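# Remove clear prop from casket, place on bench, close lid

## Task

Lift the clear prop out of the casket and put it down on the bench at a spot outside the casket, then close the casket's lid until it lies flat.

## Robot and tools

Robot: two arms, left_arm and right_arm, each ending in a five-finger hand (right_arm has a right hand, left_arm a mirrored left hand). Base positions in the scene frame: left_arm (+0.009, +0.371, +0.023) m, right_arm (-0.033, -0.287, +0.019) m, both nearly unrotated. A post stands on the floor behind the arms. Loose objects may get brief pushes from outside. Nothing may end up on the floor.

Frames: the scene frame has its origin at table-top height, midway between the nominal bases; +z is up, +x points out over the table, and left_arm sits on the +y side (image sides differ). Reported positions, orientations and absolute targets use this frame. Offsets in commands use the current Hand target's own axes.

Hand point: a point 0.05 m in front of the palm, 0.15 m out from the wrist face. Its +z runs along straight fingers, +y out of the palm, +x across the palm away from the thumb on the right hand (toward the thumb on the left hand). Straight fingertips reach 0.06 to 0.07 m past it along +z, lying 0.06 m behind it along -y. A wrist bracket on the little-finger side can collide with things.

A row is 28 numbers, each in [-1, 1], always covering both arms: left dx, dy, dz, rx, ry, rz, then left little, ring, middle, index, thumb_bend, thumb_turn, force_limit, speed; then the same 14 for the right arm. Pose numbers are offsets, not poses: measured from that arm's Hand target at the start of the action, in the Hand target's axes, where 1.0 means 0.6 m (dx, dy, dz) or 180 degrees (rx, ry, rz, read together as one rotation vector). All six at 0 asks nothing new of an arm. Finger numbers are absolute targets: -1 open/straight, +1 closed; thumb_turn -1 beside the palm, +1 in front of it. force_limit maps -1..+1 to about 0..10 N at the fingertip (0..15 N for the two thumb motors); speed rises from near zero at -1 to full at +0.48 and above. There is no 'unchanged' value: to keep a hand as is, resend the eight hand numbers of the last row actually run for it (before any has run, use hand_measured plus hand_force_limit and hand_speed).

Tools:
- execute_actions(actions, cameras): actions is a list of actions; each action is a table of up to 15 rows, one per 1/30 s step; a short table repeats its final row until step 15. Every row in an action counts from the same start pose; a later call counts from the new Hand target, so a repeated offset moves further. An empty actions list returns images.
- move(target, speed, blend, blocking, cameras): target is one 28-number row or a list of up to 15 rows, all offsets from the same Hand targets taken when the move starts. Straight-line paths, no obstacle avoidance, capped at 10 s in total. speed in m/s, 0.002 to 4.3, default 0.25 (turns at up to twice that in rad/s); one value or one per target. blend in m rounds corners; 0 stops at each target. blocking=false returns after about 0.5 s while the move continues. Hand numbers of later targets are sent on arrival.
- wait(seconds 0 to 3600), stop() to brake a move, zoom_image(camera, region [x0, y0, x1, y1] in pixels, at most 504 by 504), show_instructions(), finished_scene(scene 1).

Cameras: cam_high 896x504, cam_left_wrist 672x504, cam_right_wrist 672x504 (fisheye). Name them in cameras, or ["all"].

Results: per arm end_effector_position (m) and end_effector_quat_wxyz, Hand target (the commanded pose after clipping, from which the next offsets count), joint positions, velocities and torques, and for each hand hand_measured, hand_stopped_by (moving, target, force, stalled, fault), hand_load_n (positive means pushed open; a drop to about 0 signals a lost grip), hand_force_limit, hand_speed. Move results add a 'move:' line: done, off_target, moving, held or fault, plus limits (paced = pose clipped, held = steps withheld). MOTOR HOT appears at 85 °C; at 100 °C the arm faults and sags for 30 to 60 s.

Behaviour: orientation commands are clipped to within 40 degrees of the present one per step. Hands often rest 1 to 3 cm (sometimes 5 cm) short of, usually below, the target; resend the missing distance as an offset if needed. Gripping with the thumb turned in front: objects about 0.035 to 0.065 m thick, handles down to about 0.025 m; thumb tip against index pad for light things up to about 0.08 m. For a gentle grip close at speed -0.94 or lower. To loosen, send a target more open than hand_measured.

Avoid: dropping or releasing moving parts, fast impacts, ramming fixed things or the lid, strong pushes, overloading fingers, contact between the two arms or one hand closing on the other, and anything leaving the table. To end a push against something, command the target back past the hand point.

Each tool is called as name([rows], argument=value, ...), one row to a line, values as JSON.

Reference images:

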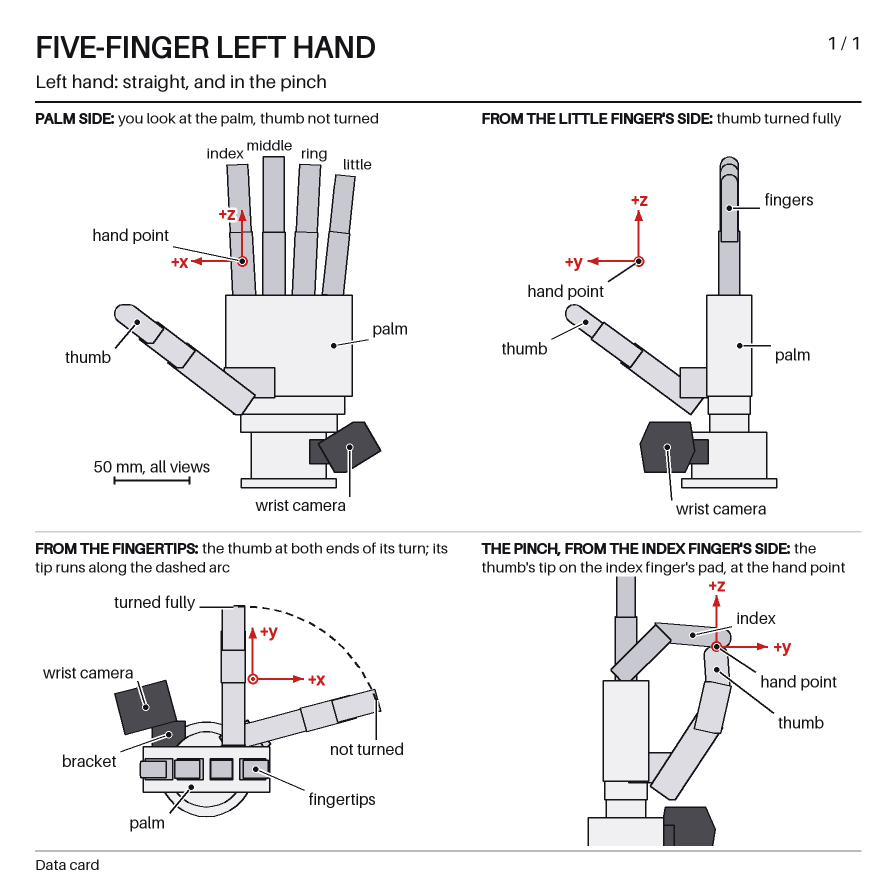

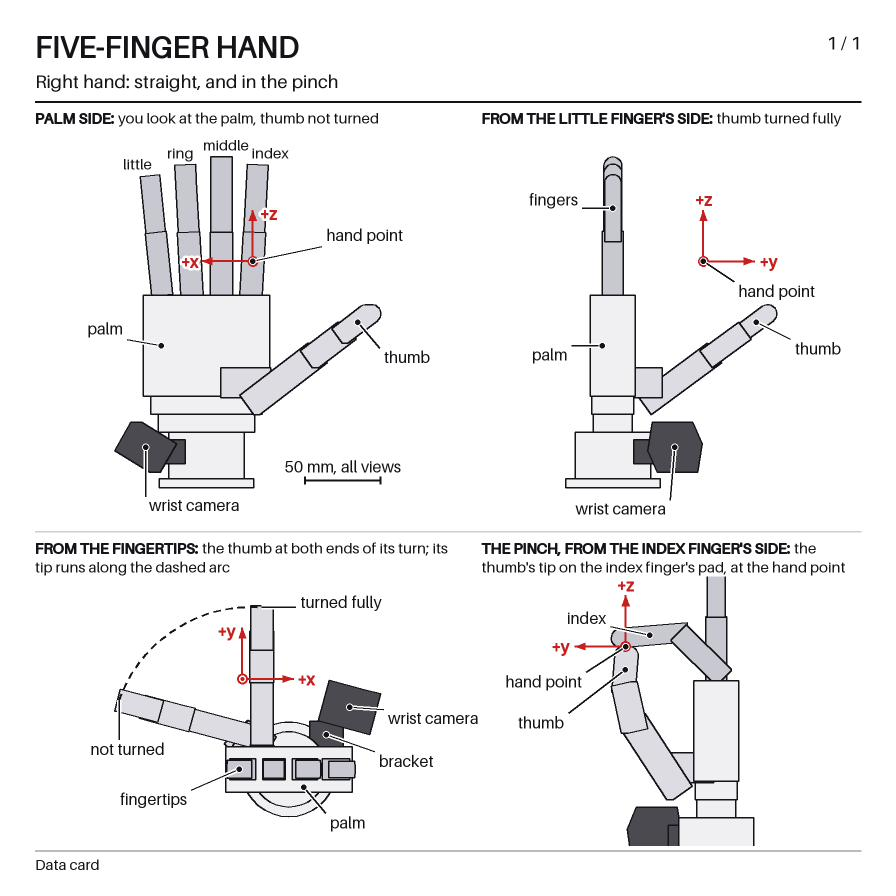

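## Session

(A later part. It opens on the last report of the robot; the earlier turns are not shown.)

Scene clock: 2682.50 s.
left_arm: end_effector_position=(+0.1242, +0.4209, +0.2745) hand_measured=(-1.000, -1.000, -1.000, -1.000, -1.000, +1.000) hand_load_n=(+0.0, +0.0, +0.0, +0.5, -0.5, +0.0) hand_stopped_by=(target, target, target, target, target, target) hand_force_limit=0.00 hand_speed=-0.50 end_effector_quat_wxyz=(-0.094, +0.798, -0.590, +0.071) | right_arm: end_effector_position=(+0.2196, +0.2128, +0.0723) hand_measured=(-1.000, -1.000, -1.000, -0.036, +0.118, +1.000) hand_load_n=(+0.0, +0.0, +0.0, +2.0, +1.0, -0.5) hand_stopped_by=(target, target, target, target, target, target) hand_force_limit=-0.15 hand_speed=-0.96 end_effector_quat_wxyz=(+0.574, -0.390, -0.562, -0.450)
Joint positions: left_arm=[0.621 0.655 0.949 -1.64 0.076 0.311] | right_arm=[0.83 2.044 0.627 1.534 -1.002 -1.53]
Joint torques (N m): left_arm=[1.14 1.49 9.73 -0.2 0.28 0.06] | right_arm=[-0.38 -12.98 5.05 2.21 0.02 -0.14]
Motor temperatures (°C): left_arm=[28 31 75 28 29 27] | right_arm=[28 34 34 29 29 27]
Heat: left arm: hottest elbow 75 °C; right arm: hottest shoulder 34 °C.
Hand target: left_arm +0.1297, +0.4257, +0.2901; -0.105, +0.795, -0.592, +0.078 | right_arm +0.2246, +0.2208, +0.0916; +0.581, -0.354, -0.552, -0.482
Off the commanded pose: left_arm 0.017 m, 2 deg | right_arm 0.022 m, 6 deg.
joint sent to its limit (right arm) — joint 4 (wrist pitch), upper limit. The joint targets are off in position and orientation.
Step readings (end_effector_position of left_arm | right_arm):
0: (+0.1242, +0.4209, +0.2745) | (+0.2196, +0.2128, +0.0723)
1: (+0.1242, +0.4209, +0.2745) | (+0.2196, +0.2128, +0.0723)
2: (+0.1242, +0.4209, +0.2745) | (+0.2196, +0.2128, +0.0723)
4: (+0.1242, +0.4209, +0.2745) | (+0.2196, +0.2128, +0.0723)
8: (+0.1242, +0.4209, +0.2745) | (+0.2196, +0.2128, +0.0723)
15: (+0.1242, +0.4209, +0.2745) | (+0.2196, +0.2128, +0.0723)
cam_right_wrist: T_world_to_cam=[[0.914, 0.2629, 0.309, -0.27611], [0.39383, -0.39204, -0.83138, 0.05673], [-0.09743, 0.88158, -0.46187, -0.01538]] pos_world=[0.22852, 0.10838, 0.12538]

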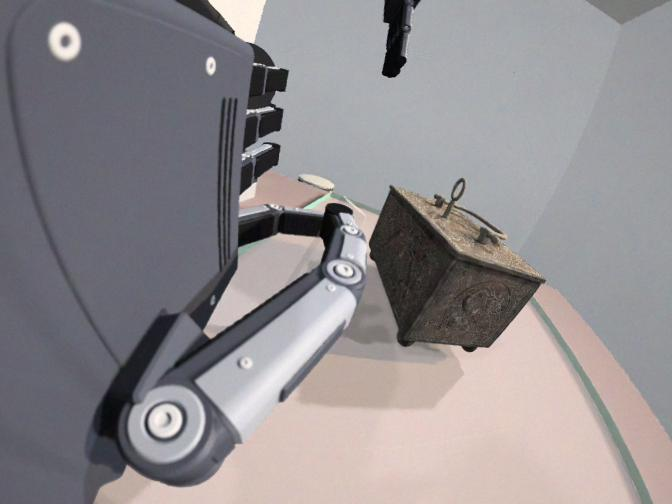

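execute_actions([
  [[0,0,0,0,0,0,-1,-1,-1,-1,-1,1,0,-0.5,0,0,0,0,0,0,-1,-1,-1,-0.042,0.12,1,-0.15,-0.97]],
], cameras=["cam_right_wrist"])

zoom_image(camera="cam_right_wrist", region=[325, 185, 385, 275])

Scene clock: 2689.93 s.
left_arm: end_effector_position=(+0.1242, +0.4209, +0.2745) hand_measured=(-1.000, -1.000, -1.000, -1.000, -1.000, +1.000) hand_load_n=(+0.0, +0.0, +0.0, +0.0, -0.5, +0.0) hand_stopped_by=(target, target, target, target, target, target) hand_force_limit=0.00 hand_speed=-0.50 end_effector_quat_wxyz=(-0.094, +0.798, -0.590, +0.071) | right_arm: end_effector_position=(+0.2196, +0.2128, +0.0723) hand_measured=(-1.000, -1.000, -1.000, -0.042, +0.118, +1.000) hand_load_n=(+0.5, +0.0, +0.0, +1.0, +0.5, -0.5) hand_stopped_by=(target, target, target, target, target, target) hand_force_limit=-0.15 hand_speed=-0.97 end_effector_quat_wxyz=(+0.574, -0.390, -0.562, -0.450)
Joint positions: left_arm=[0.621 0.655 0.949 -1.64 0.076 0.311] | right_arm=[0.83 2.044 0.627 1.534 -1.002 -1.53]
Joint torques (N m): left_arm=[0.5 1.73 9.78 -0.18 0.28 0.06] | right_arm=[-0.38 -13.04 5.03 2.21 0.02 -0.13]
Motor temperatures (°C): left_arm=[28 31 75 28 29 27] | right_arm=[28 34 34 29 29 27]
Heat: left arm: hottest elbow 75 °C; right arm: hottest shoulder 34 °C.
Hand target: left_arm +0.1297, +0.4257, +0.2901; -0.105, +0.795, -0.592, +0.078 | right_arm +0.2246, +0.2208, +0.0916; +0.581, -0.354, -0.552, -0.482
Off the commanded pose: left_arm 0.017 m, 2 deg | right_arm 0.022 m, 6 deg.
joint sent to its limit (right arm) — joint 4 (wrist pitch), upper limit. The joint targets are off in position and orientation.
Step readings (end_effector_position of left_arm | right_arm):
0: (+0.1242, +0.4209, +0.2745) | (+0.2196, +0.2128, +0.0723)
1: (+0.1242, +0.4209, +0.2745) | (+0.2196, +0.2128, +0.0723)
2: (+0.1242, +0.4209, +0.2745) | (+0.2196, +0.2128, +0.0723)
4: (+0.1242, +0.4209, +0.2745) | (+0.2196, +0.2128, +0.0723)
8: (+0.1242, +0.4209, +0.2745) | (+0.2196, +0.2128, +0.0723)
15: (+0.1242, +0.4209, +0.2745) | (+0.2196, +0.2128, +0.0723)
cam_right_wrist: T_world_to_cam=[[0.914, 0.2629, 0.309, -0.27611], [0.39383, -0.39204, -0.83138, 0.05673], [-0.09743, 0.88158, -0.46187, -0.01538]] pos_world=[0.22852, 0.10838, 0.12538]

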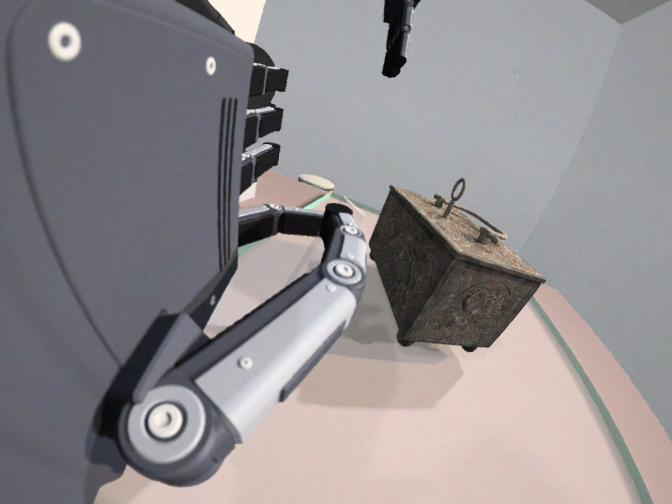

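Scaled by 5.600 from the camera's image (finer frame: 960x720).

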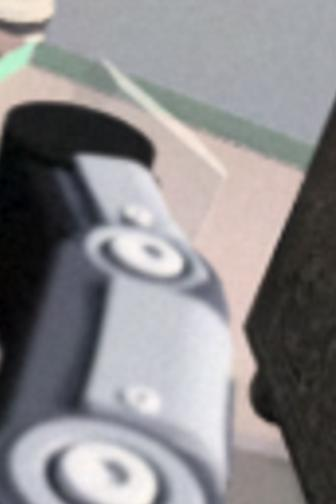

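execute_actions([
  [[0,0,0,0,0,0,-1,-1,-1,-1,-1,1,0,-0.5,0,0,0,0,0,0,-1,-1,-1,-0.048,0.12,1,-0.15,-0.97]],
], cameras=["cam_right_wrist", "cam_left_wrist"])

zoom_image(camera="cam_right_wrist", region=[325, 185, 385, 275])

zoom_image(camera="cam_left_wrist", region=[320, 260, 400, 330])

Scene clock: 2698.27 s.
left_arm: end_effector_position=(+0.1242, +0.4209, +0.2745) hand_measured=(-1.000, -1.000, -1.000, -1.000, -1.000, +1.000) hand_load_n=(+0.0, +0.0, +0.0, +0.0, +0.0, +0.0) hand_stopped_by=(target, target, target, target, target, target) hand_force_limit=0.00 hand_speed=-0.50 end_effector_quat_wxyz=(-0.094, +0.798, -0.590, +0.071) | right_arm: end_effector_position=(+0.2196, +0.2128, +0.0723) hand_measured=(-1.000, -1.000, -1.000, -0.048, +0.118, +1.000) hand_load_n=(+0.0, +0.0, +0.0, +0.5, +0.0, +0.0) hand_stopped_by=(target, target, target, target, target, target) hand_force_limit=-0.15 hand_speed=-0.97 end_effector_quat_wxyz=(+0.574, -0.390, -0.562, -0.450)
Joint positions: left_arm=[0.621 0.655 0.949 -1.64 0.076 0.311] | right_arm=[0.83 2.044 0.627 1.534 -1.002 -1.53]
Joint torques (N m): left_arm=[0.97 1.9 9.69 -0.27 0.3 0.04] | right_arm=[-0.38 -13.04 5.03 2.18 0.02 -0.14]
Motor temperatures (°C): left_arm=[28 31 75 28 29 27] | right_arm=[28 34 34 29 29 27]
Heat: left arm: hottest elbow 75 °C; right arm: hottest shoulder 34 °C.
Hand target: left_arm +0.1297, +0.4257, +0.2901; -0.105, +0.795, -0.592, +0.078 | right_arm +0.2246, +0.2208, +0.0916; +0.581, -0.354, -0.552, -0.482
Off the commanded pose: left_arm 0.017 m, 2 deg | right_arm 0.022 m, 6 deg.
joint sent to its limit (right arm) — joint 4 (wrist pitch), upper limit. The joint targets are off in position and orientation.
Step readings (end_effector_position of left_arm | right_arm):
0: (+0.1242, +0.4209, +0.2745) | (+0.2196, +0.2128, +0.0723)
1: (+0.1242, +0.4209, +0.2745) | (+0.2196, +0.2128, +0.0723)
2: (+0.1242, +0.4209, +0.2745) | (+0.2196, +0.2128, +0.0723)
4: (+0.1242, +0.4209, +0.2745) | (+0.2196, +0.2128, +0.0723)
8: (+0.1242, +0.4209, +0.2745) | (+0.2196, +0.2128, +0.0723)
15: (+0.1242, +0.4209, +0.2745) | (+0.2196, +0.2128, +0.0723)
cam_left_wrist: T_world_to_cam=[[0.96661, 0.05686, 0.24985, -0.21692], [-0.05508, -0.90618, 0.4193, 0.27881], [0.25025, -0.41906, -0.87279, 0.50052]] pos_world=[0.09978, 0.47473, 0.37414]
cam_right_wrist: T_world_to_cam=[[0.914, 0.2629, 0.309, -0.27611], [0.39383, -0.39204, -0.83138, 0.05673], [-0.09743, 0.88158, -0.46187, -0.01538]] pos_world=[0.22852, 0.10838, 0.12538]
Images, in order (width x height): cam_left_wrist 672x504, cam_right_wrist 672x504.

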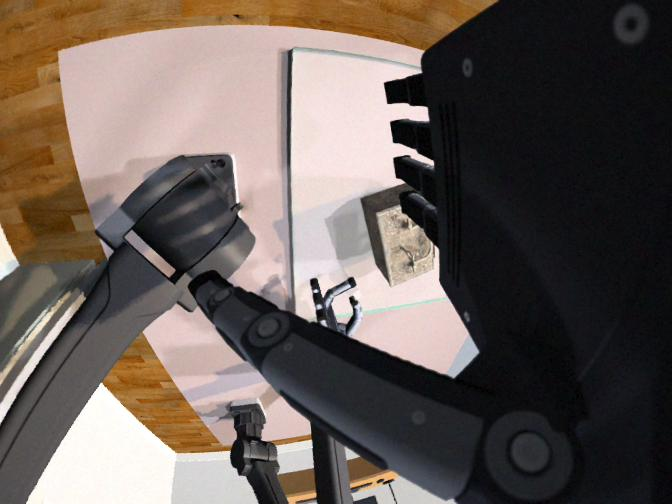

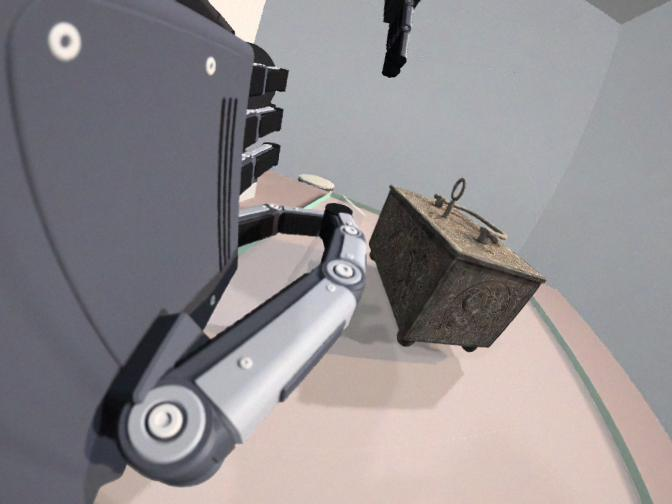

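Scaled by 5.600 from the camera's image (finer frame: 960x720).

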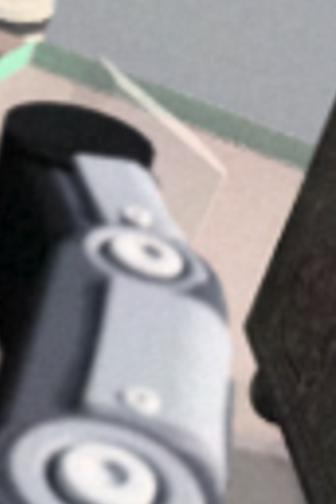

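Scaled by 6.300 from the camera's image (finer frame: 960x720).

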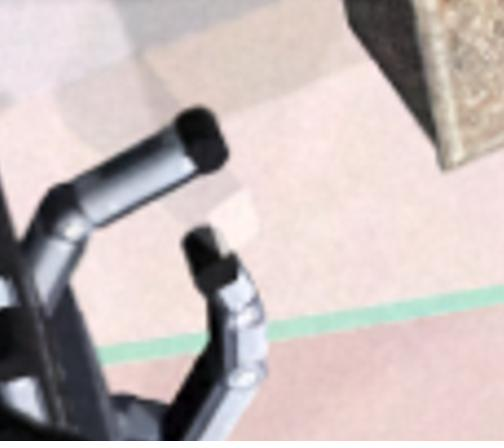

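execute_actions([
  [[0,0,0,0,0,0,-1,-1,-1,-1,-1,1,0,-0.5,0,0,0,0,0,0,-1,-1,-1,-0.056,0.12,1,-0.15,-0.97]],
], cameras=["cam_right_wrist", "cam_left_wrist"])

zoom_image(camera="cam_right_wrist", region=[325, 185, 385, 275])

zoom_image(camera="cam_left_wrist", region=[320, 260, 400, 330])

Scene clock: 2708.77 s.
left_arm: end_effector_position=(+0.1242, +0.4209, +0.2745) hand_measured=(-1.000, -1.000, -1.000, -1.000, -1.000, +1.000) hand_load_n=(+0.0, +0.0, +0.0, +0.0, -0.5, +0.0) hand_stopped_by=(target, target, target, target, target, target) hand_force_limit=0.00 hand_speed=-0.50 end_effector_quat_wxyz=(-0.094, +0.798, -0.590, +0.071) | right_arm: end_effector_position=(+0.2196, +0.2128, +0.0723) hand_measured=(-1.000, -1.000, -1.000, -0.056, +0.118, +1.000) hand_load_n=(+0.0, +0.0, +0.0, +0.5, +0.0, +0.0) hand_stopped_by=(target, target, target, target, target, target) hand_force_limit=-0.15 hand_speed=-0.97 end_effector_quat_wxyz=(+0.574, -0.390, -0.562, -0.450)
Joint positions: left_arm=[0.621 0.655 0.949 -1.64 0.076 0.311] | right_arm=[0.83 2.044 0.627 1.534 -1.002 -1.53]
Joint torques (N m): left_arm=[0.56 1.49 9.78 -0.21 0.29 0.06] | right_arm=[-0.38 -12.92 5.04 2.19 0.02 -0.13]
Motor temperatures (°C): left_arm=[27 31 75 28 29 27] | right_arm=[28 34 34 29 29 27]
Heat: left arm: hottest elbow 75 °C; right arm: hottest shoulder 34 °C.
Hand target: left_arm +0.1297, +0.4257, +0.2901; -0.105, +0.795, -0.592, +0.078 | right_arm +0.2246, +0.2208, +0.0916; +0.581, -0.354, -0.552, -0.482
Off the commanded pose: left_arm 0.017 m, 2 deg | right_arm 0.022 m, 6 deg.
joint sent to its limit (right arm) — joint 4 (wrist pitch), upper limit. The joint targets are off in position and orientation.
Step readings (end_effector_position of left_arm | right_arm):
0: (+0.1242, +0.4209, +0.2745) | (+0.2196, +0.2128, +0.0723)
1: (+0.1242, +0.4209, +0.2745) | (+0.2196, +0.2128, +0.0723)
2: (+0.1242, +0.4209, +0.2745) | (+0.2196, +0.2128, +0.0723)
4: (+0.1242, +0.4209, +0.2745) | (+0.2196, +0.2128, +0.0723)
8: (+0.1242, +0.4209, +0.2745) | (+0.2196, +0.2128, +0.0723)
15: (+0.1242, +0.4209, +0.2745) | (+0.2196, +0.2128, +0.0723)
cam_left_wrist: T_world_to_cam=[[0.96661, 0.05686, 0.24985, -0.21692], [-0.05508, -0.90618, 0.4193, 0.27881], [0.25025, -0.41906, -0.87279, 0.50052]] pos_world=[0.09978, 0.47473, 0.37414]
cam_right_wrist: T_world_to_cam=[[0.914, 0.2629, 0.309, -0.27611], [0.39383, -0.39204, -0.83138, 0.05673], [-0.09743, 0.88158, -0.46187, -0.01538]] pos_world=[0.22852, 0.10838, 0.12538]
Images, in order (width x height): cam_left_wrist 672x504, cam_right_wrist 672x504.

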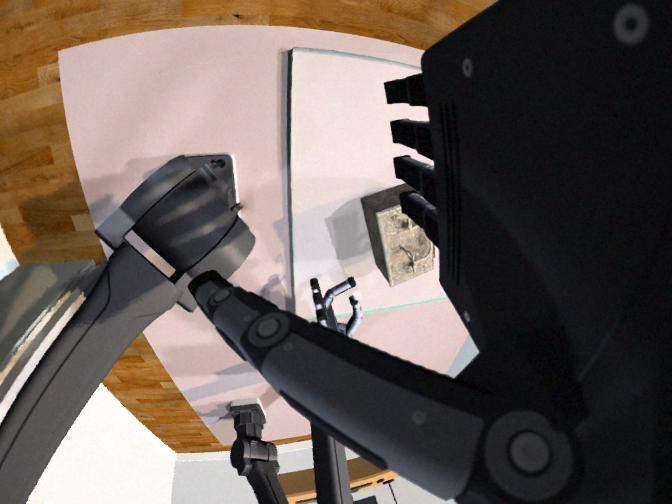

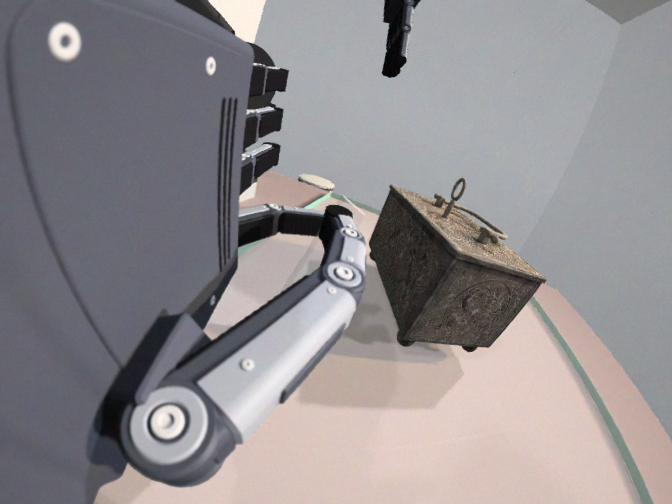

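Scaled by 5.600 from the camera's image (finer frame: 960x720).

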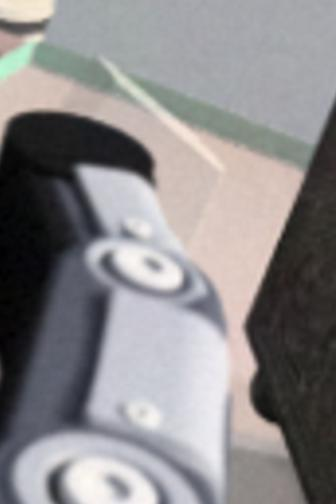

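Scaled by 6.300 from the camera's image (finer frame: 960x720).

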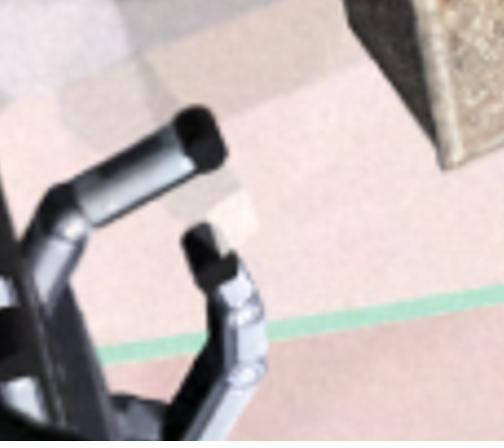

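execute_actions([
  [[0,0,0,0,0,0,-1,-1,-1,-1,-1,1,0,-0.5,0,0,0,0,0,0,-1,-1,-1,-0.075,0.12,1,-0.15,-0.97]],
], cameras=["cam_right_wrist", "cam_left_wrist"])

zoom_image(camera="cam_right_wrist", region=[325, 185, 385, 275])

zoom_image(camera="cam_left_wrist", region=[320, 260, 400, 330])

Scene clock: 2716.80 s.
left_arm: end_effector_position=(+0.1242, +0.4209, +0.2745) hand_measured=(-1.000, -1.000, -1.000, -1.000, -1.000, +1.000) hand_load_n=(+0.0, +0.0, +0.0, +0.0, +0.0, +0.0) hand_stopped_by=(target, target, target, target, target, target) hand_force_limit=0.00 hand_speed=-0.50 end_effector_quat_wxyz=(-0.094, +0.798, -0.590, +0.071) | right_arm: end_effector_position=(+0.2196, +0.2128, +0.0723) hand_measured=(-1.000, -1.000, -1.000, -0.076, +0.118, +1.000) hand_load_n=(+0.0, +0.0, +0.0, +0.0, +0.0, +0.0) hand_stopped_by=(target, target, target, target, target, target) hand_force_limit=-0.15 hand_speed=-0.97 end_effector_quat_wxyz=(+0.574, -0.390, -0.562, -0.450)
Joint positions: left_arm=[0.621 0.655 0.949 -1.64 0.076 0.311] | right_arm=[0.83 2.044 0.627 1.534 -1.002 -1.53]
Joint torques (N m): left_arm=[0.67 1.67 9.66 -0.13 0.31 0.07] | right_arm=[-0.38 -12.92 5.05 2.18 0.02 -0.13]
Motor temperatures (°C): left_arm=[27 31 75 28 29 27] | right_arm=[28 35 34 29 29 27]
Heat: left arm: hottest elbow 75 °C; right arm: hottest shoulder 35 °C.
Hand target: left_arm +0.1297, +0.4257, +0.2901; -0.105, +0.795, -0.592, +0.078 | right_arm +0.2246, +0.2208, +0.0916; +0.581, -0.354, -0.552, -0.482
Off the commanded pose: left_arm 0.017 m, 2 deg | right_arm 0.022 m, 6 deg.
joint sent to its limit (right arm) — joint 4 (wrist pitch), upper limit. The joint targets are off in position and orientation.
Step readings (end_effector_position of left_arm | right_arm):
0: (+0.1242, +0.4209, +0.2745) | (+0.2196, +0.2128, +0.0723)
1: (+0.1242, +0.4209, +0.2745) | (+0.2196, +0.2128, +0.0723)
2: (+0.1242, +0.4209, +0.2745) | (+0.2196, +0.2128, +0.0723)
4: (+0.1242, +0.4209, +0.2745) | (+0.2196, +0.2128, +0.0723)
8: (+0.1242, +0.4209, +0.2745) | (+0.2196, +0.2128, +0.0723)
15: (+0.1242, +0.4209, +0.2745) | (+0.2196, +0.2128, +0.0723)
cam_left_wrist: T_world_to_cam=[[0.96661, 0.05686, 0.24985, -0.21692], [-0.05508, -0.90618, 0.4193, 0.27881], [0.25025, -0.41906, -0.87279, 0.50052]] pos_world=[0.09978, 0.47473, 0.37414]
cam_right_wrist: T_world_to_cam=[[0.914, 0.2629, 0.309, -0.27611], [0.39383, -0.39204, -0.83138, 0.05673], [-0.09743, 0.88158, -0.46187, -0.01538]] pos_world=[0.22852, 0.10838, 0.12538]
Images, in order (width x height): cam_left_wrist 672x504, cam_right_wrist 672x504.

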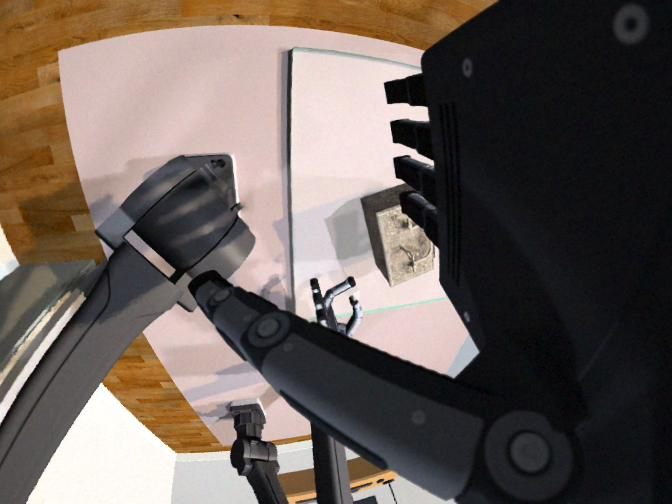

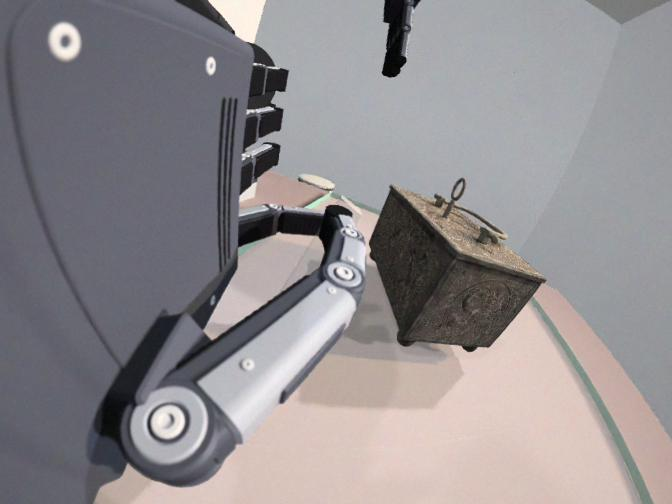

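Scaled by 5.600 from the camera's image (finer frame: 960x720).

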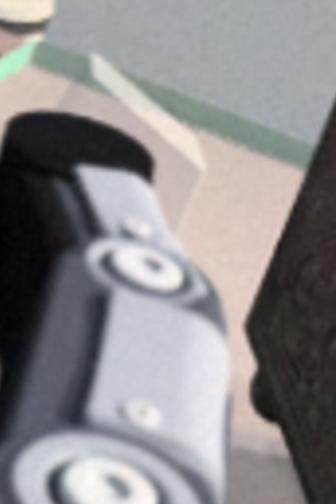

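Scaled by 6.300 from the camera's image (finer frame: 960x720).

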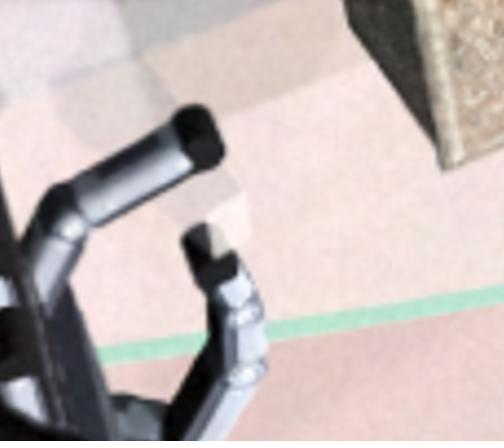

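execute_actions([
  [[0,0,0,0,0,0,-1,-1,-1,-1,-1,1,0,-0.5,0,0,0,0,0,0,-1,-1,-1,-0.1,0.12,1,-0.15,-0.97]],
], cameras=["cam_right_wrist", "cam_left_wrist"])

zoom_image(camera="cam_right_wrist", region=[325, 185, 385, 275])

zoom_image(camera="cam_left_wrist", region=[320, 260, 400, 330])

Scene clock: 2728.77 s.
left_arm: end_effector_position=(+0.1242, +0.4209, +0.2745) hand_measured=(-1.000, -1.000, -1.000, -1.000, -1.000, +1.000) hand_load_n=(+0.0, +0.0, +0.0, +0.0, +0.0, +0.0) hand_stopped_by=(target, target, target, target, target, target) hand_force_limit=0.00 hand_speed=-0.50 end_effector_quat_wxyz=(-0.094, +0.798, -0.590, +0.071) | right_arm: end_effector_position=(+0.2196, +0.2128, +0.0723) hand_measured=(-1.000, -1.000, -1.000, -0.100, +0.118, +1.000) hand_load_n=(+0.0, +0.0, +0.0, +0.0, +0.0, +0.5) hand_stopped_by=(target, target, target, target, target, target) hand_force_limit=-0.15 hand_speed=-0.97 end_effector_quat_wxyz=(+0.574, -0.390, -0.562, -0.450)
Joint positions: left_arm=[0.621 0.655 0.949 -1.64 0.076 0.311] | right_arm=[0.83 2.044 0.627 1.534 -1.002 -1.53]
Joint torques (N m): left_arm=[0.67 1.55 9.74 -0.12 0.3 0.05] | right_arm=[-0.32 -12.92 5.05 2.19 0.02 -0.14]
Motor temperatures (°C): left_arm=[27 31 75 28 29 27] | right_arm=[28 35 33 29 29 27]
Heat: left arm: hottest elbow 75 °C; right arm: hottest shoulder 35 °C.
Hand target: left_arm +0.1297, +0.4257, +0.2901; -0.105, +0.795, -0.592, +0.078 | right_arm +0.2246, +0.2208, +0.0916; +0.581, -0.354, -0.552, -0.482
Off the commanded pose: left_arm 0.017 m, 2 deg | right_arm 0.022 m, 6 deg.
joint sent to its limit (right arm) — joint 4 (wrist pitch), upper limit. The joint targets are off in position and orientation.
Step readings (end_effector_position of left_arm | right_arm):
0: (+0.1242, +0.4209, +0.2745) | (+0.2196, +0.2128, +0.0723)
1: (+0.1242, +0.4209, +0.2745) | (+0.2196, +0.2128, +0.0723)
2: (+0.1242, +0.4209, +0.2745) | (+0.2196, +0.2128, +0.0723)
4: (+0.1242, +0.4209, +0.2745) | (+0.2196, +0.2128, +0.0723)
8: (+0.1242, +0.4209, +0.2745) | (+0.2196, +0.2128, +0.0723)
15: (+0.1242, +0.4209, +0.2745) | (+0.2196, +0.2128, +0.0723)
cam_left_wrist: T_world_to_cam=[[0.96661, 0.05686, 0.24985, -0.21692], [-0.05508, -0.90618, 0.4193, 0.27881], [0.25025, -0.41906, -0.87279, 0.50052]] pos_world=[0.09978, 0.47473, 0.37414]
cam_right_wrist: T_world_to_cam=[[0.914, 0.2629, 0.309, -0.27611], [0.39383, -0.39204, -0.83138, 0.05673], [-0.09743, 0.88158, -0.46187, -0.01538]] pos_world=[0.22852, 0.10838, 0.12538]
Images, in order (width x height): cam_left_wrist 672x504, cam_right_wrist 672x504.

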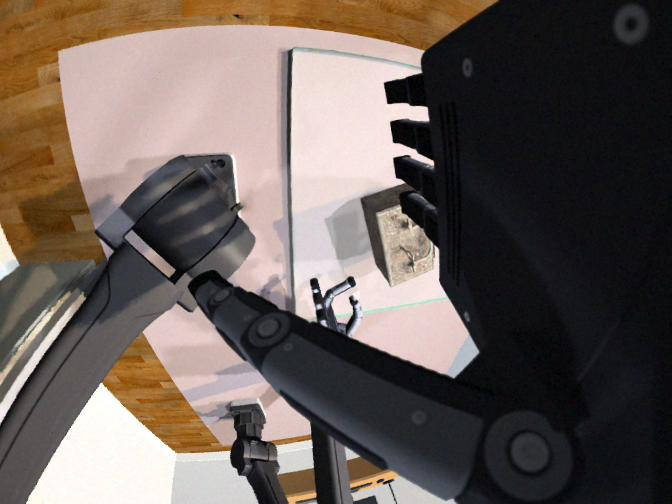

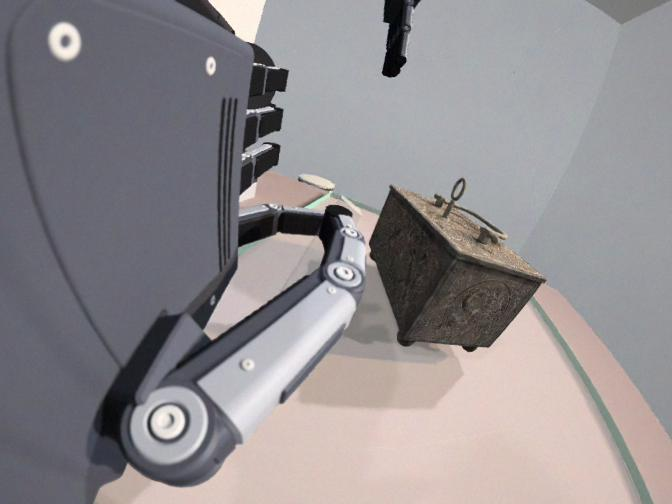

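Scaled by 5.600 from the camera's image (finer frame: 960x720).

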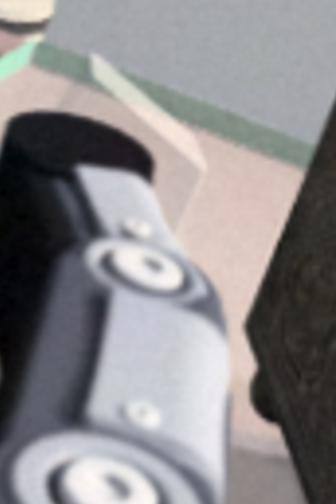

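Scaled by 6.300 from the camera's image (finer frame: 960x720).

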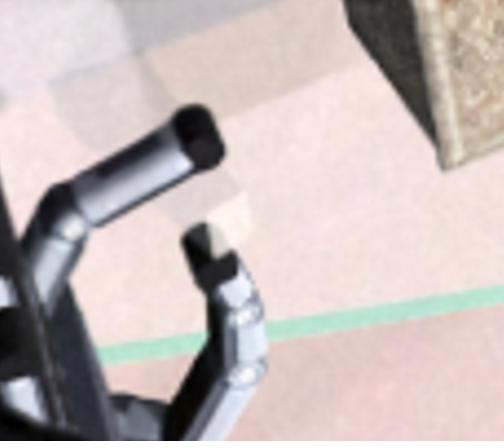

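execute_actions([
  [[0,0,0,0,0,0,-1,-1,-1,-1,-1,1,0,-0.5,0,0,0,0,0,0,-1,-1,-1,-0.1,0.09,1,-0.15,-0.97]],
], cameras=["cam_right_wrist", "cam_left_wrist"])

zoom_image(camera="cam_right_wrist", region=[325, 185, 385, 275])

zoom_image(camera="cam_left_wrist", region=[320, 260, 400, 330])

Scene clock: 2739.70 s.
left_arm: end_effector_position=(+0.1242, +0.4209, +0.2745) hand_measured=(-1.000, -1.000, -1.000, -1.000, -1.000, +1.000) hand_load_n=(+0.0, +0.0, +0.0, +0.0, +0.0, +0.0) hand_stopped_by=(target, target, target, target, target, target) hand_force_limit=0.00 hand_speed=-0.50 end_effector_quat_wxyz=(-0.094, +0.798, -0.590, +0.071) | right_arm: end_effector_position=(+0.2196, +0.2128, +0.0723) hand_measured=(-1.000, -1.000, -1.000, -0.100, +0.090, +1.000) hand_load_n=(+0.0, +0.0, +0.0, +0.0, +0.0, +0.0) hand_stopped_by=(target, target, target, target, target, target) hand_force_limit=-0.15 hand_speed=-0.97 end_effector_quat_wxyz=(+0.574, -0.390, -0.562, -0.450)
Joint positions: left_arm=[0.621 0.655 0.949 -1.64 0.076 0.311] | right_arm=[0.83 2.044 0.627 1.534 -1.002 -1.53]
Joint torques (N m): left_arm=[1.03 1.61 9.77 -0.13 0.3 0.05] | right_arm=[-0.38 -12.92 5.03 2.19 0.03 -0.13]
Motor temperatures (°C): left_arm=[27 31 75 28 29 27] | right_arm=[28 35 33 29 29 27]
Heat: left arm: hottest elbow 75 °C; right arm: hottest shoulder 35 °C.
Hand target: left_arm +0.1297, +0.4257, +0.2901; -0.105, +0.795, -0.592, +0.078 | right_arm +0.2246, +0.2208, +0.0916; +0.581, -0.354, -0.552, -0.482
Off the commanded pose: left_arm 0.017 m, 2 deg | right_arm 0.022 m, 6 deg.
joint sent to its limit (right arm) — joint 4 (wrist pitch), upper limit. The joint targets are off in position and orientation.
Step readings (end_effector_position of left_arm | right_arm):
0: (+0.1242, +0.4209, +0.2745) | (+0.2196, +0.2128, +0.0723)
1: (+0.1242, +0.4209, +0.2745) | (+0.2196, +0.2128, +0.0723)
2: (+0.1242, +0.4209, +0.2745) | (+0.2196, +0.2128, +0.0723)
4: (+0.1242, +0.4209, +0.2745) | (+0.2196, +0.2128, +0.0723)
8: (+0.1242, +0.4209, +0.2745) | (+0.2196, +0.2128, +0.0723)
15: (+0.1242, +0.4209, +0.2745) | (+0.2196, +0.2128, +0.0723)
cam_left_wrist: T_world_to_cam=[[0.96661, 0.05686, 0.24985, -0.21692], [-0.05508, -0.90618, 0.4193, 0.27881], [0.25025, -0.41906, -0.87279, 0.50052]] pos_world=[0.09978, 0.47473, 0.37414]
cam_right_wrist: T_world_to_cam=[[0.914, 0.2629, 0.309, -0.27611], [0.39383, -0.39204, -0.83138, 0.05673], [-0.09743, 0.88158, -0.46187, -0.01538]] pos_world=[0.22852, 0.10838, 0.12538]
Images, in order (width x height): cam_left_wrist 672x504, cam_right_wrist 672x504.

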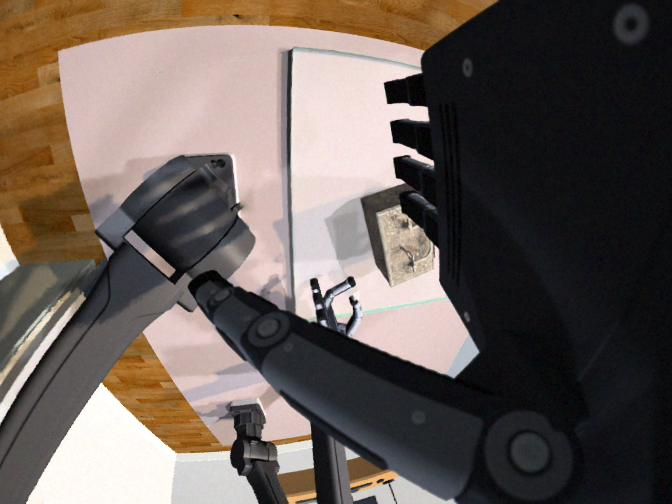

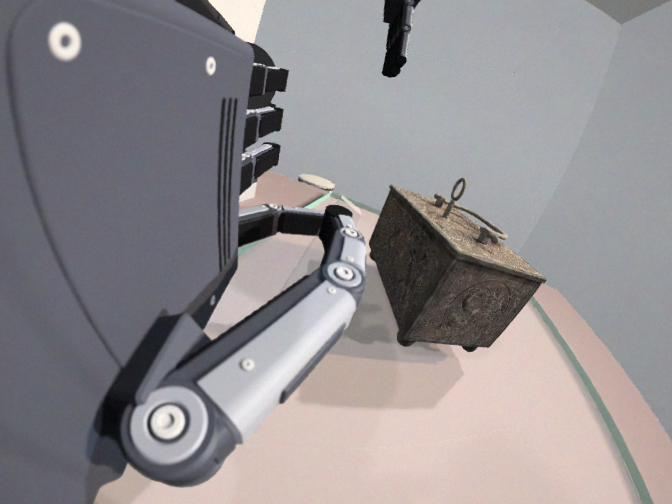

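Scaled by 5.600 from the camera's image (finer frame: 960x720).

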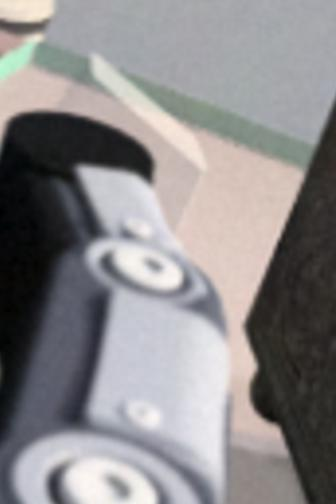

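Scaled by 6.300 from the camera's image (finer frame: 960x720).

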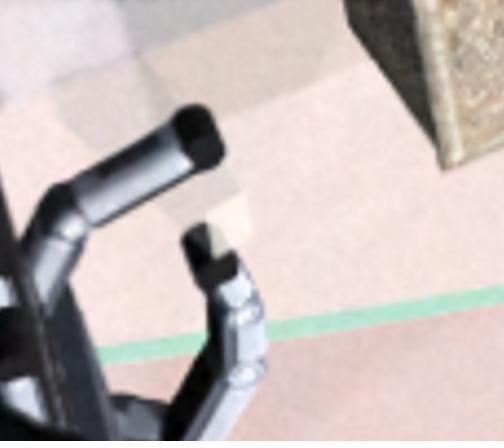

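execute_actions([
  [[0,0,0,0,0,0,-1,-1,-1,-1,-1,1,0,-0.5,0,0,0,0,0,0,-1,-1,-1,-0.15,0.04,1,-0.15,-0.96]],
], cameras=["cam_right_wrist", "cam_left_wrist"])

zoom_image(camera="cam_right_wrist", region=[325, 185, 385, 275])

zoom_image(camera="cam_left_wrist", region=[320, 260, 400, 330])

Scene clock: 2748.53 s.
left_arm: end_effector_position=(+0.1242, +0.4209, +0.2745) hand_measured=(-1.000, -1.000, -1.000, -1.000, -1.000, +1.000) hand_load_n=(+0.0, +0.0, +0.0, +0.0, +0.0, +0.0) hand_stopped_by=(target, target, target, target, target, target) hand_force_limit=0.00 hand_speed=-0.50 end_effector_quat_wxyz=(-0.094, +0.798, -0.590, +0.071) | right_arm: end_effector_position=(+0.2196, +0.2128, +0.0723) hand_measured=(-1.000, -1.000, -1.000, -0.150, +0.040, +1.000) hand_load_n=(+0.0, +0.0, +0.0, +0.0, +0.0, +0.5) hand_stopped_by=(target, target, target, target, target, target) hand_force_limit=-0.15 hand_speed=-0.96 end_effector_quat_wxyz=(+0.574, -0.390, -0.562, -0.450)
Joint positions: left_arm=[0.621 0.655 0.949 -1.64 0.076 0.311] | right_arm=[0.83 2.044 0.627 1.534 -1.002 -1.53]
Joint torques (N m): left_arm=[0.67 1.85 9.7 -0.23 0.29 0.06] | right_arm=[-0.44 -12.98 5.05 2.18 0.02 -0.13]
Motor temperatures (°C): left_arm=[27 31 75 28 29 27] | right_arm=[28 35 33 29 29 27]
Heat: left arm: hottest elbow 75 °C; right arm: hottest shoulder 35 °C.
Hand target: left_arm +0.1297, +0.4257, +0.2901; -0.105, +0.795, -0.592, +0.078 | right_arm +0.2246, +0.2208, +0.0916; +0.581, -0.354, -0.552, -0.482
Off the commanded pose: left_arm 0.017 m, 2 deg | right_arm 0.022 m, 6 deg.
joint sent to its limit (right arm) — joint 4 (wrist pitch), upper limit. The joint targets are off in position and orientation.
Step readings (end_effector_position of left_arm | right_arm):
0: (+0.1242, +0.4209, +0.2745) | (+0.2196, +0.2128, +0.0723)
1: (+0.1242, +0.4209, +0.2745) | (+0.2196, +0.2128, +0.0723)
2: (+0.1242, +0.4209, +0.2745) | (+0.2196, +0.2128, +0.0723)
4: (+0.1242, +0.4209, +0.2745) | (+0.2196, +0.2128, +0.0723)
8: (+0.1242, +0.4209, +0.2745) | (+0.2196, +0.2128, +0.0723)
15: (+0.1242, +0.4209, +0.2745) | (+0.2196, +0.2128, +0.0723)
cam_left_wrist: T_world_to_cam=[[0.96661, 0.05686, 0.24985, -0.21692], [-0.05508, -0.90618, 0.4193, 0.27881], [0.25025, -0.41906, -0.87279, 0.50052]] pos_world=[0.09978, 0.47473, 0.37414]
cam_right_wrist: T_world_to_cam=[[0.914, 0.2629, 0.309, -0.27611], [0.39383, -0.39204, -0.83138, 0.05673], [-0.09743, 0.88158, -0.46187, -0.01538]] pos_world=[0.22852, 0.10838, 0.12538]
Images, in order (width x height): cam_left_wrist 672x504, cam_right_wrist 672x504.

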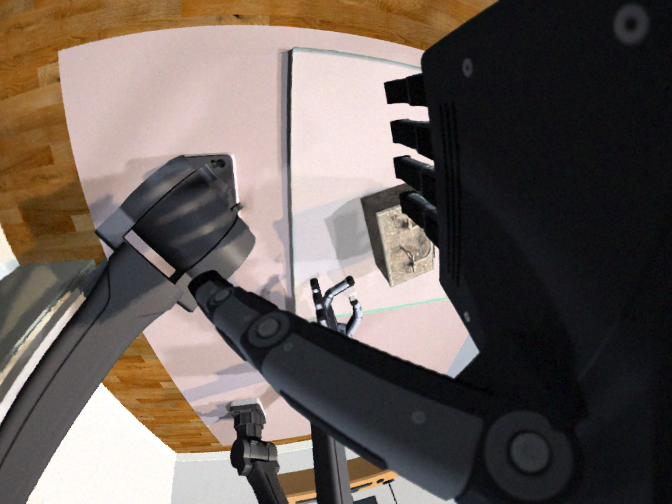

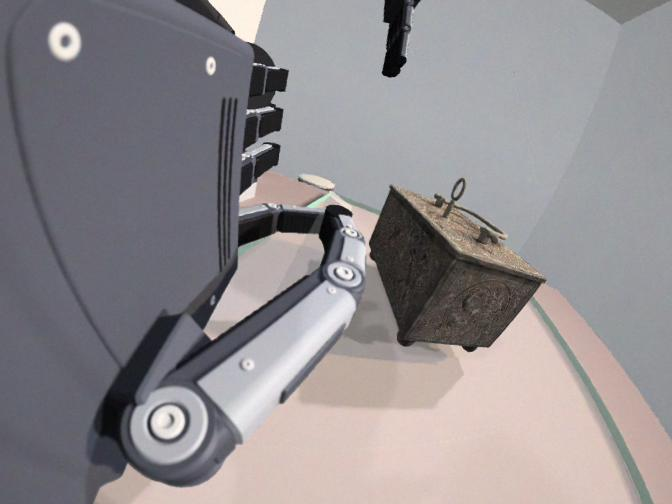

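Scaled by 5.600 from the camera's image (finer frame: 960x720).

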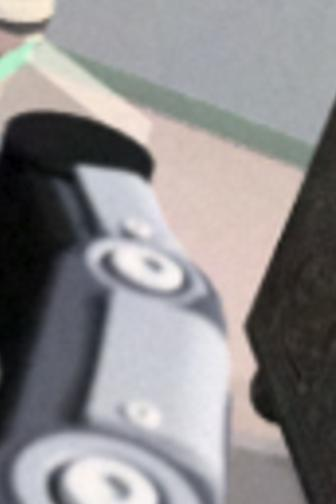

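Scaled by 6.300 from the camera's image (finer frame: 960x720).

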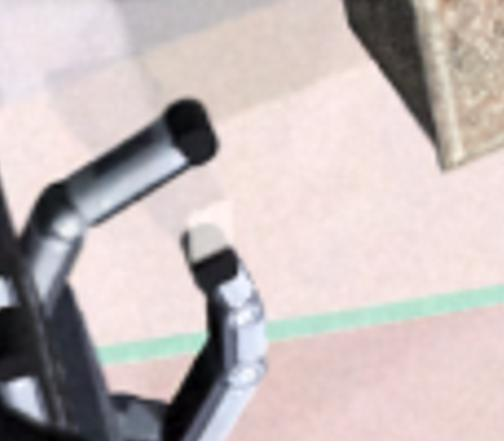

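execute_actions(actions=[], cameras=["cam_high"])

zoom_image(camera="cam_high", region=[565, 275, 615, 325])

Scene clock: 2756.73 s.
left_arm: end_effector_position=(+0.1242, +0.4209, +0.2745) hand_measured=(-1.000, -1.000, -1.000, -1.000, -1.000, +1.000) hand_load_n=(+0.0, +0.0, +0.0, +0.0, +0.0, +0.0) hand_stopped_by=(target, target, target, target, target, target) hand_force_limit=0.00 hand_speed=-0.50 end_effector_quat_wxyz=(-0.094, +0.798, -0.590, +0.071) | right_arm: end_effector_position=(+0.2196, +0.2128, +0.0723) hand_measured=(-1.000, -1.000, -1.000, -0.150, +0.040, +1.000) hand_load_n=(+0.0, +0.0, +0.0, +0.5, +0.0, +0.5) hand_stopped_by=(target, target, target, target, target, target) hand_force_limit=-0.15 hand_speed=-0.96 end_effector_quat_wxyz=(+0.574, -0.390, -0.562, -0.450)
Joint positions: left_arm=[0.621 0.655 0.949 -1.64 0.076 0.311] | right_arm=[0.83 2.044 0.627 1.534 -1.002 -1.53]
Joint velocities: within noise
Joint torques (N m): left_arm=[0.67 1.73 9.8 -0.08 0.29 0.03] | right_arm=[-0.44 -13.04 5.07 2.18 0.02 -0.13]
Motor temperatures (°C): left_arm=[27 31 75 28 29 27] | right_arm=[28 35 33 29 29 27]
Heat: left arm: hottest elbow 75 °C; right arm: hottest shoulder 35 °C.
Hand target: left_arm +0.1297, +0.4257, +0.2901; -0.105, +0.795, -0.592, +0.078 | right_arm +0.2246, +0.2208, +0.0916; +0.581, -0.354, -0.552, -0.482
Off the commanded pose: left_arm 0.017 m, 2 deg | right_arm 0.022 m, 6 deg.
Images, in order (width x height): cam_high 896x504.

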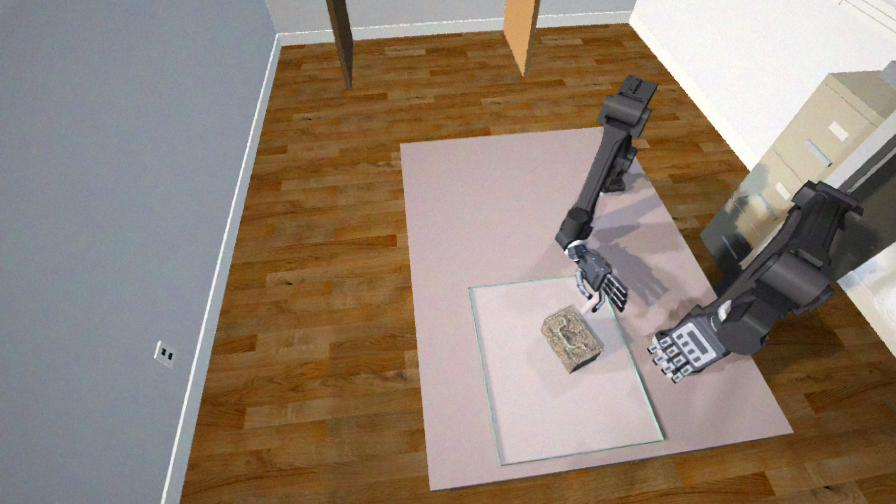

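Scaled by 10.080 from the camera's image (finer frame: 1280x720).

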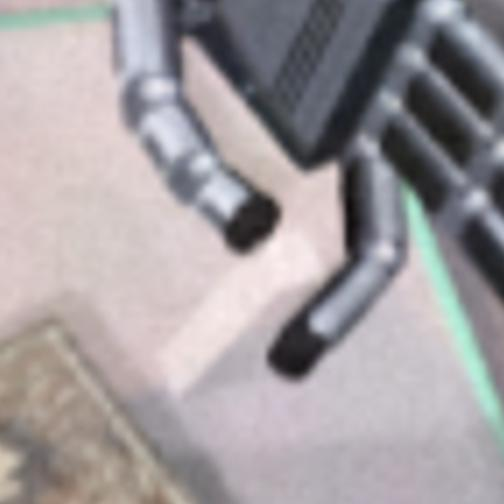

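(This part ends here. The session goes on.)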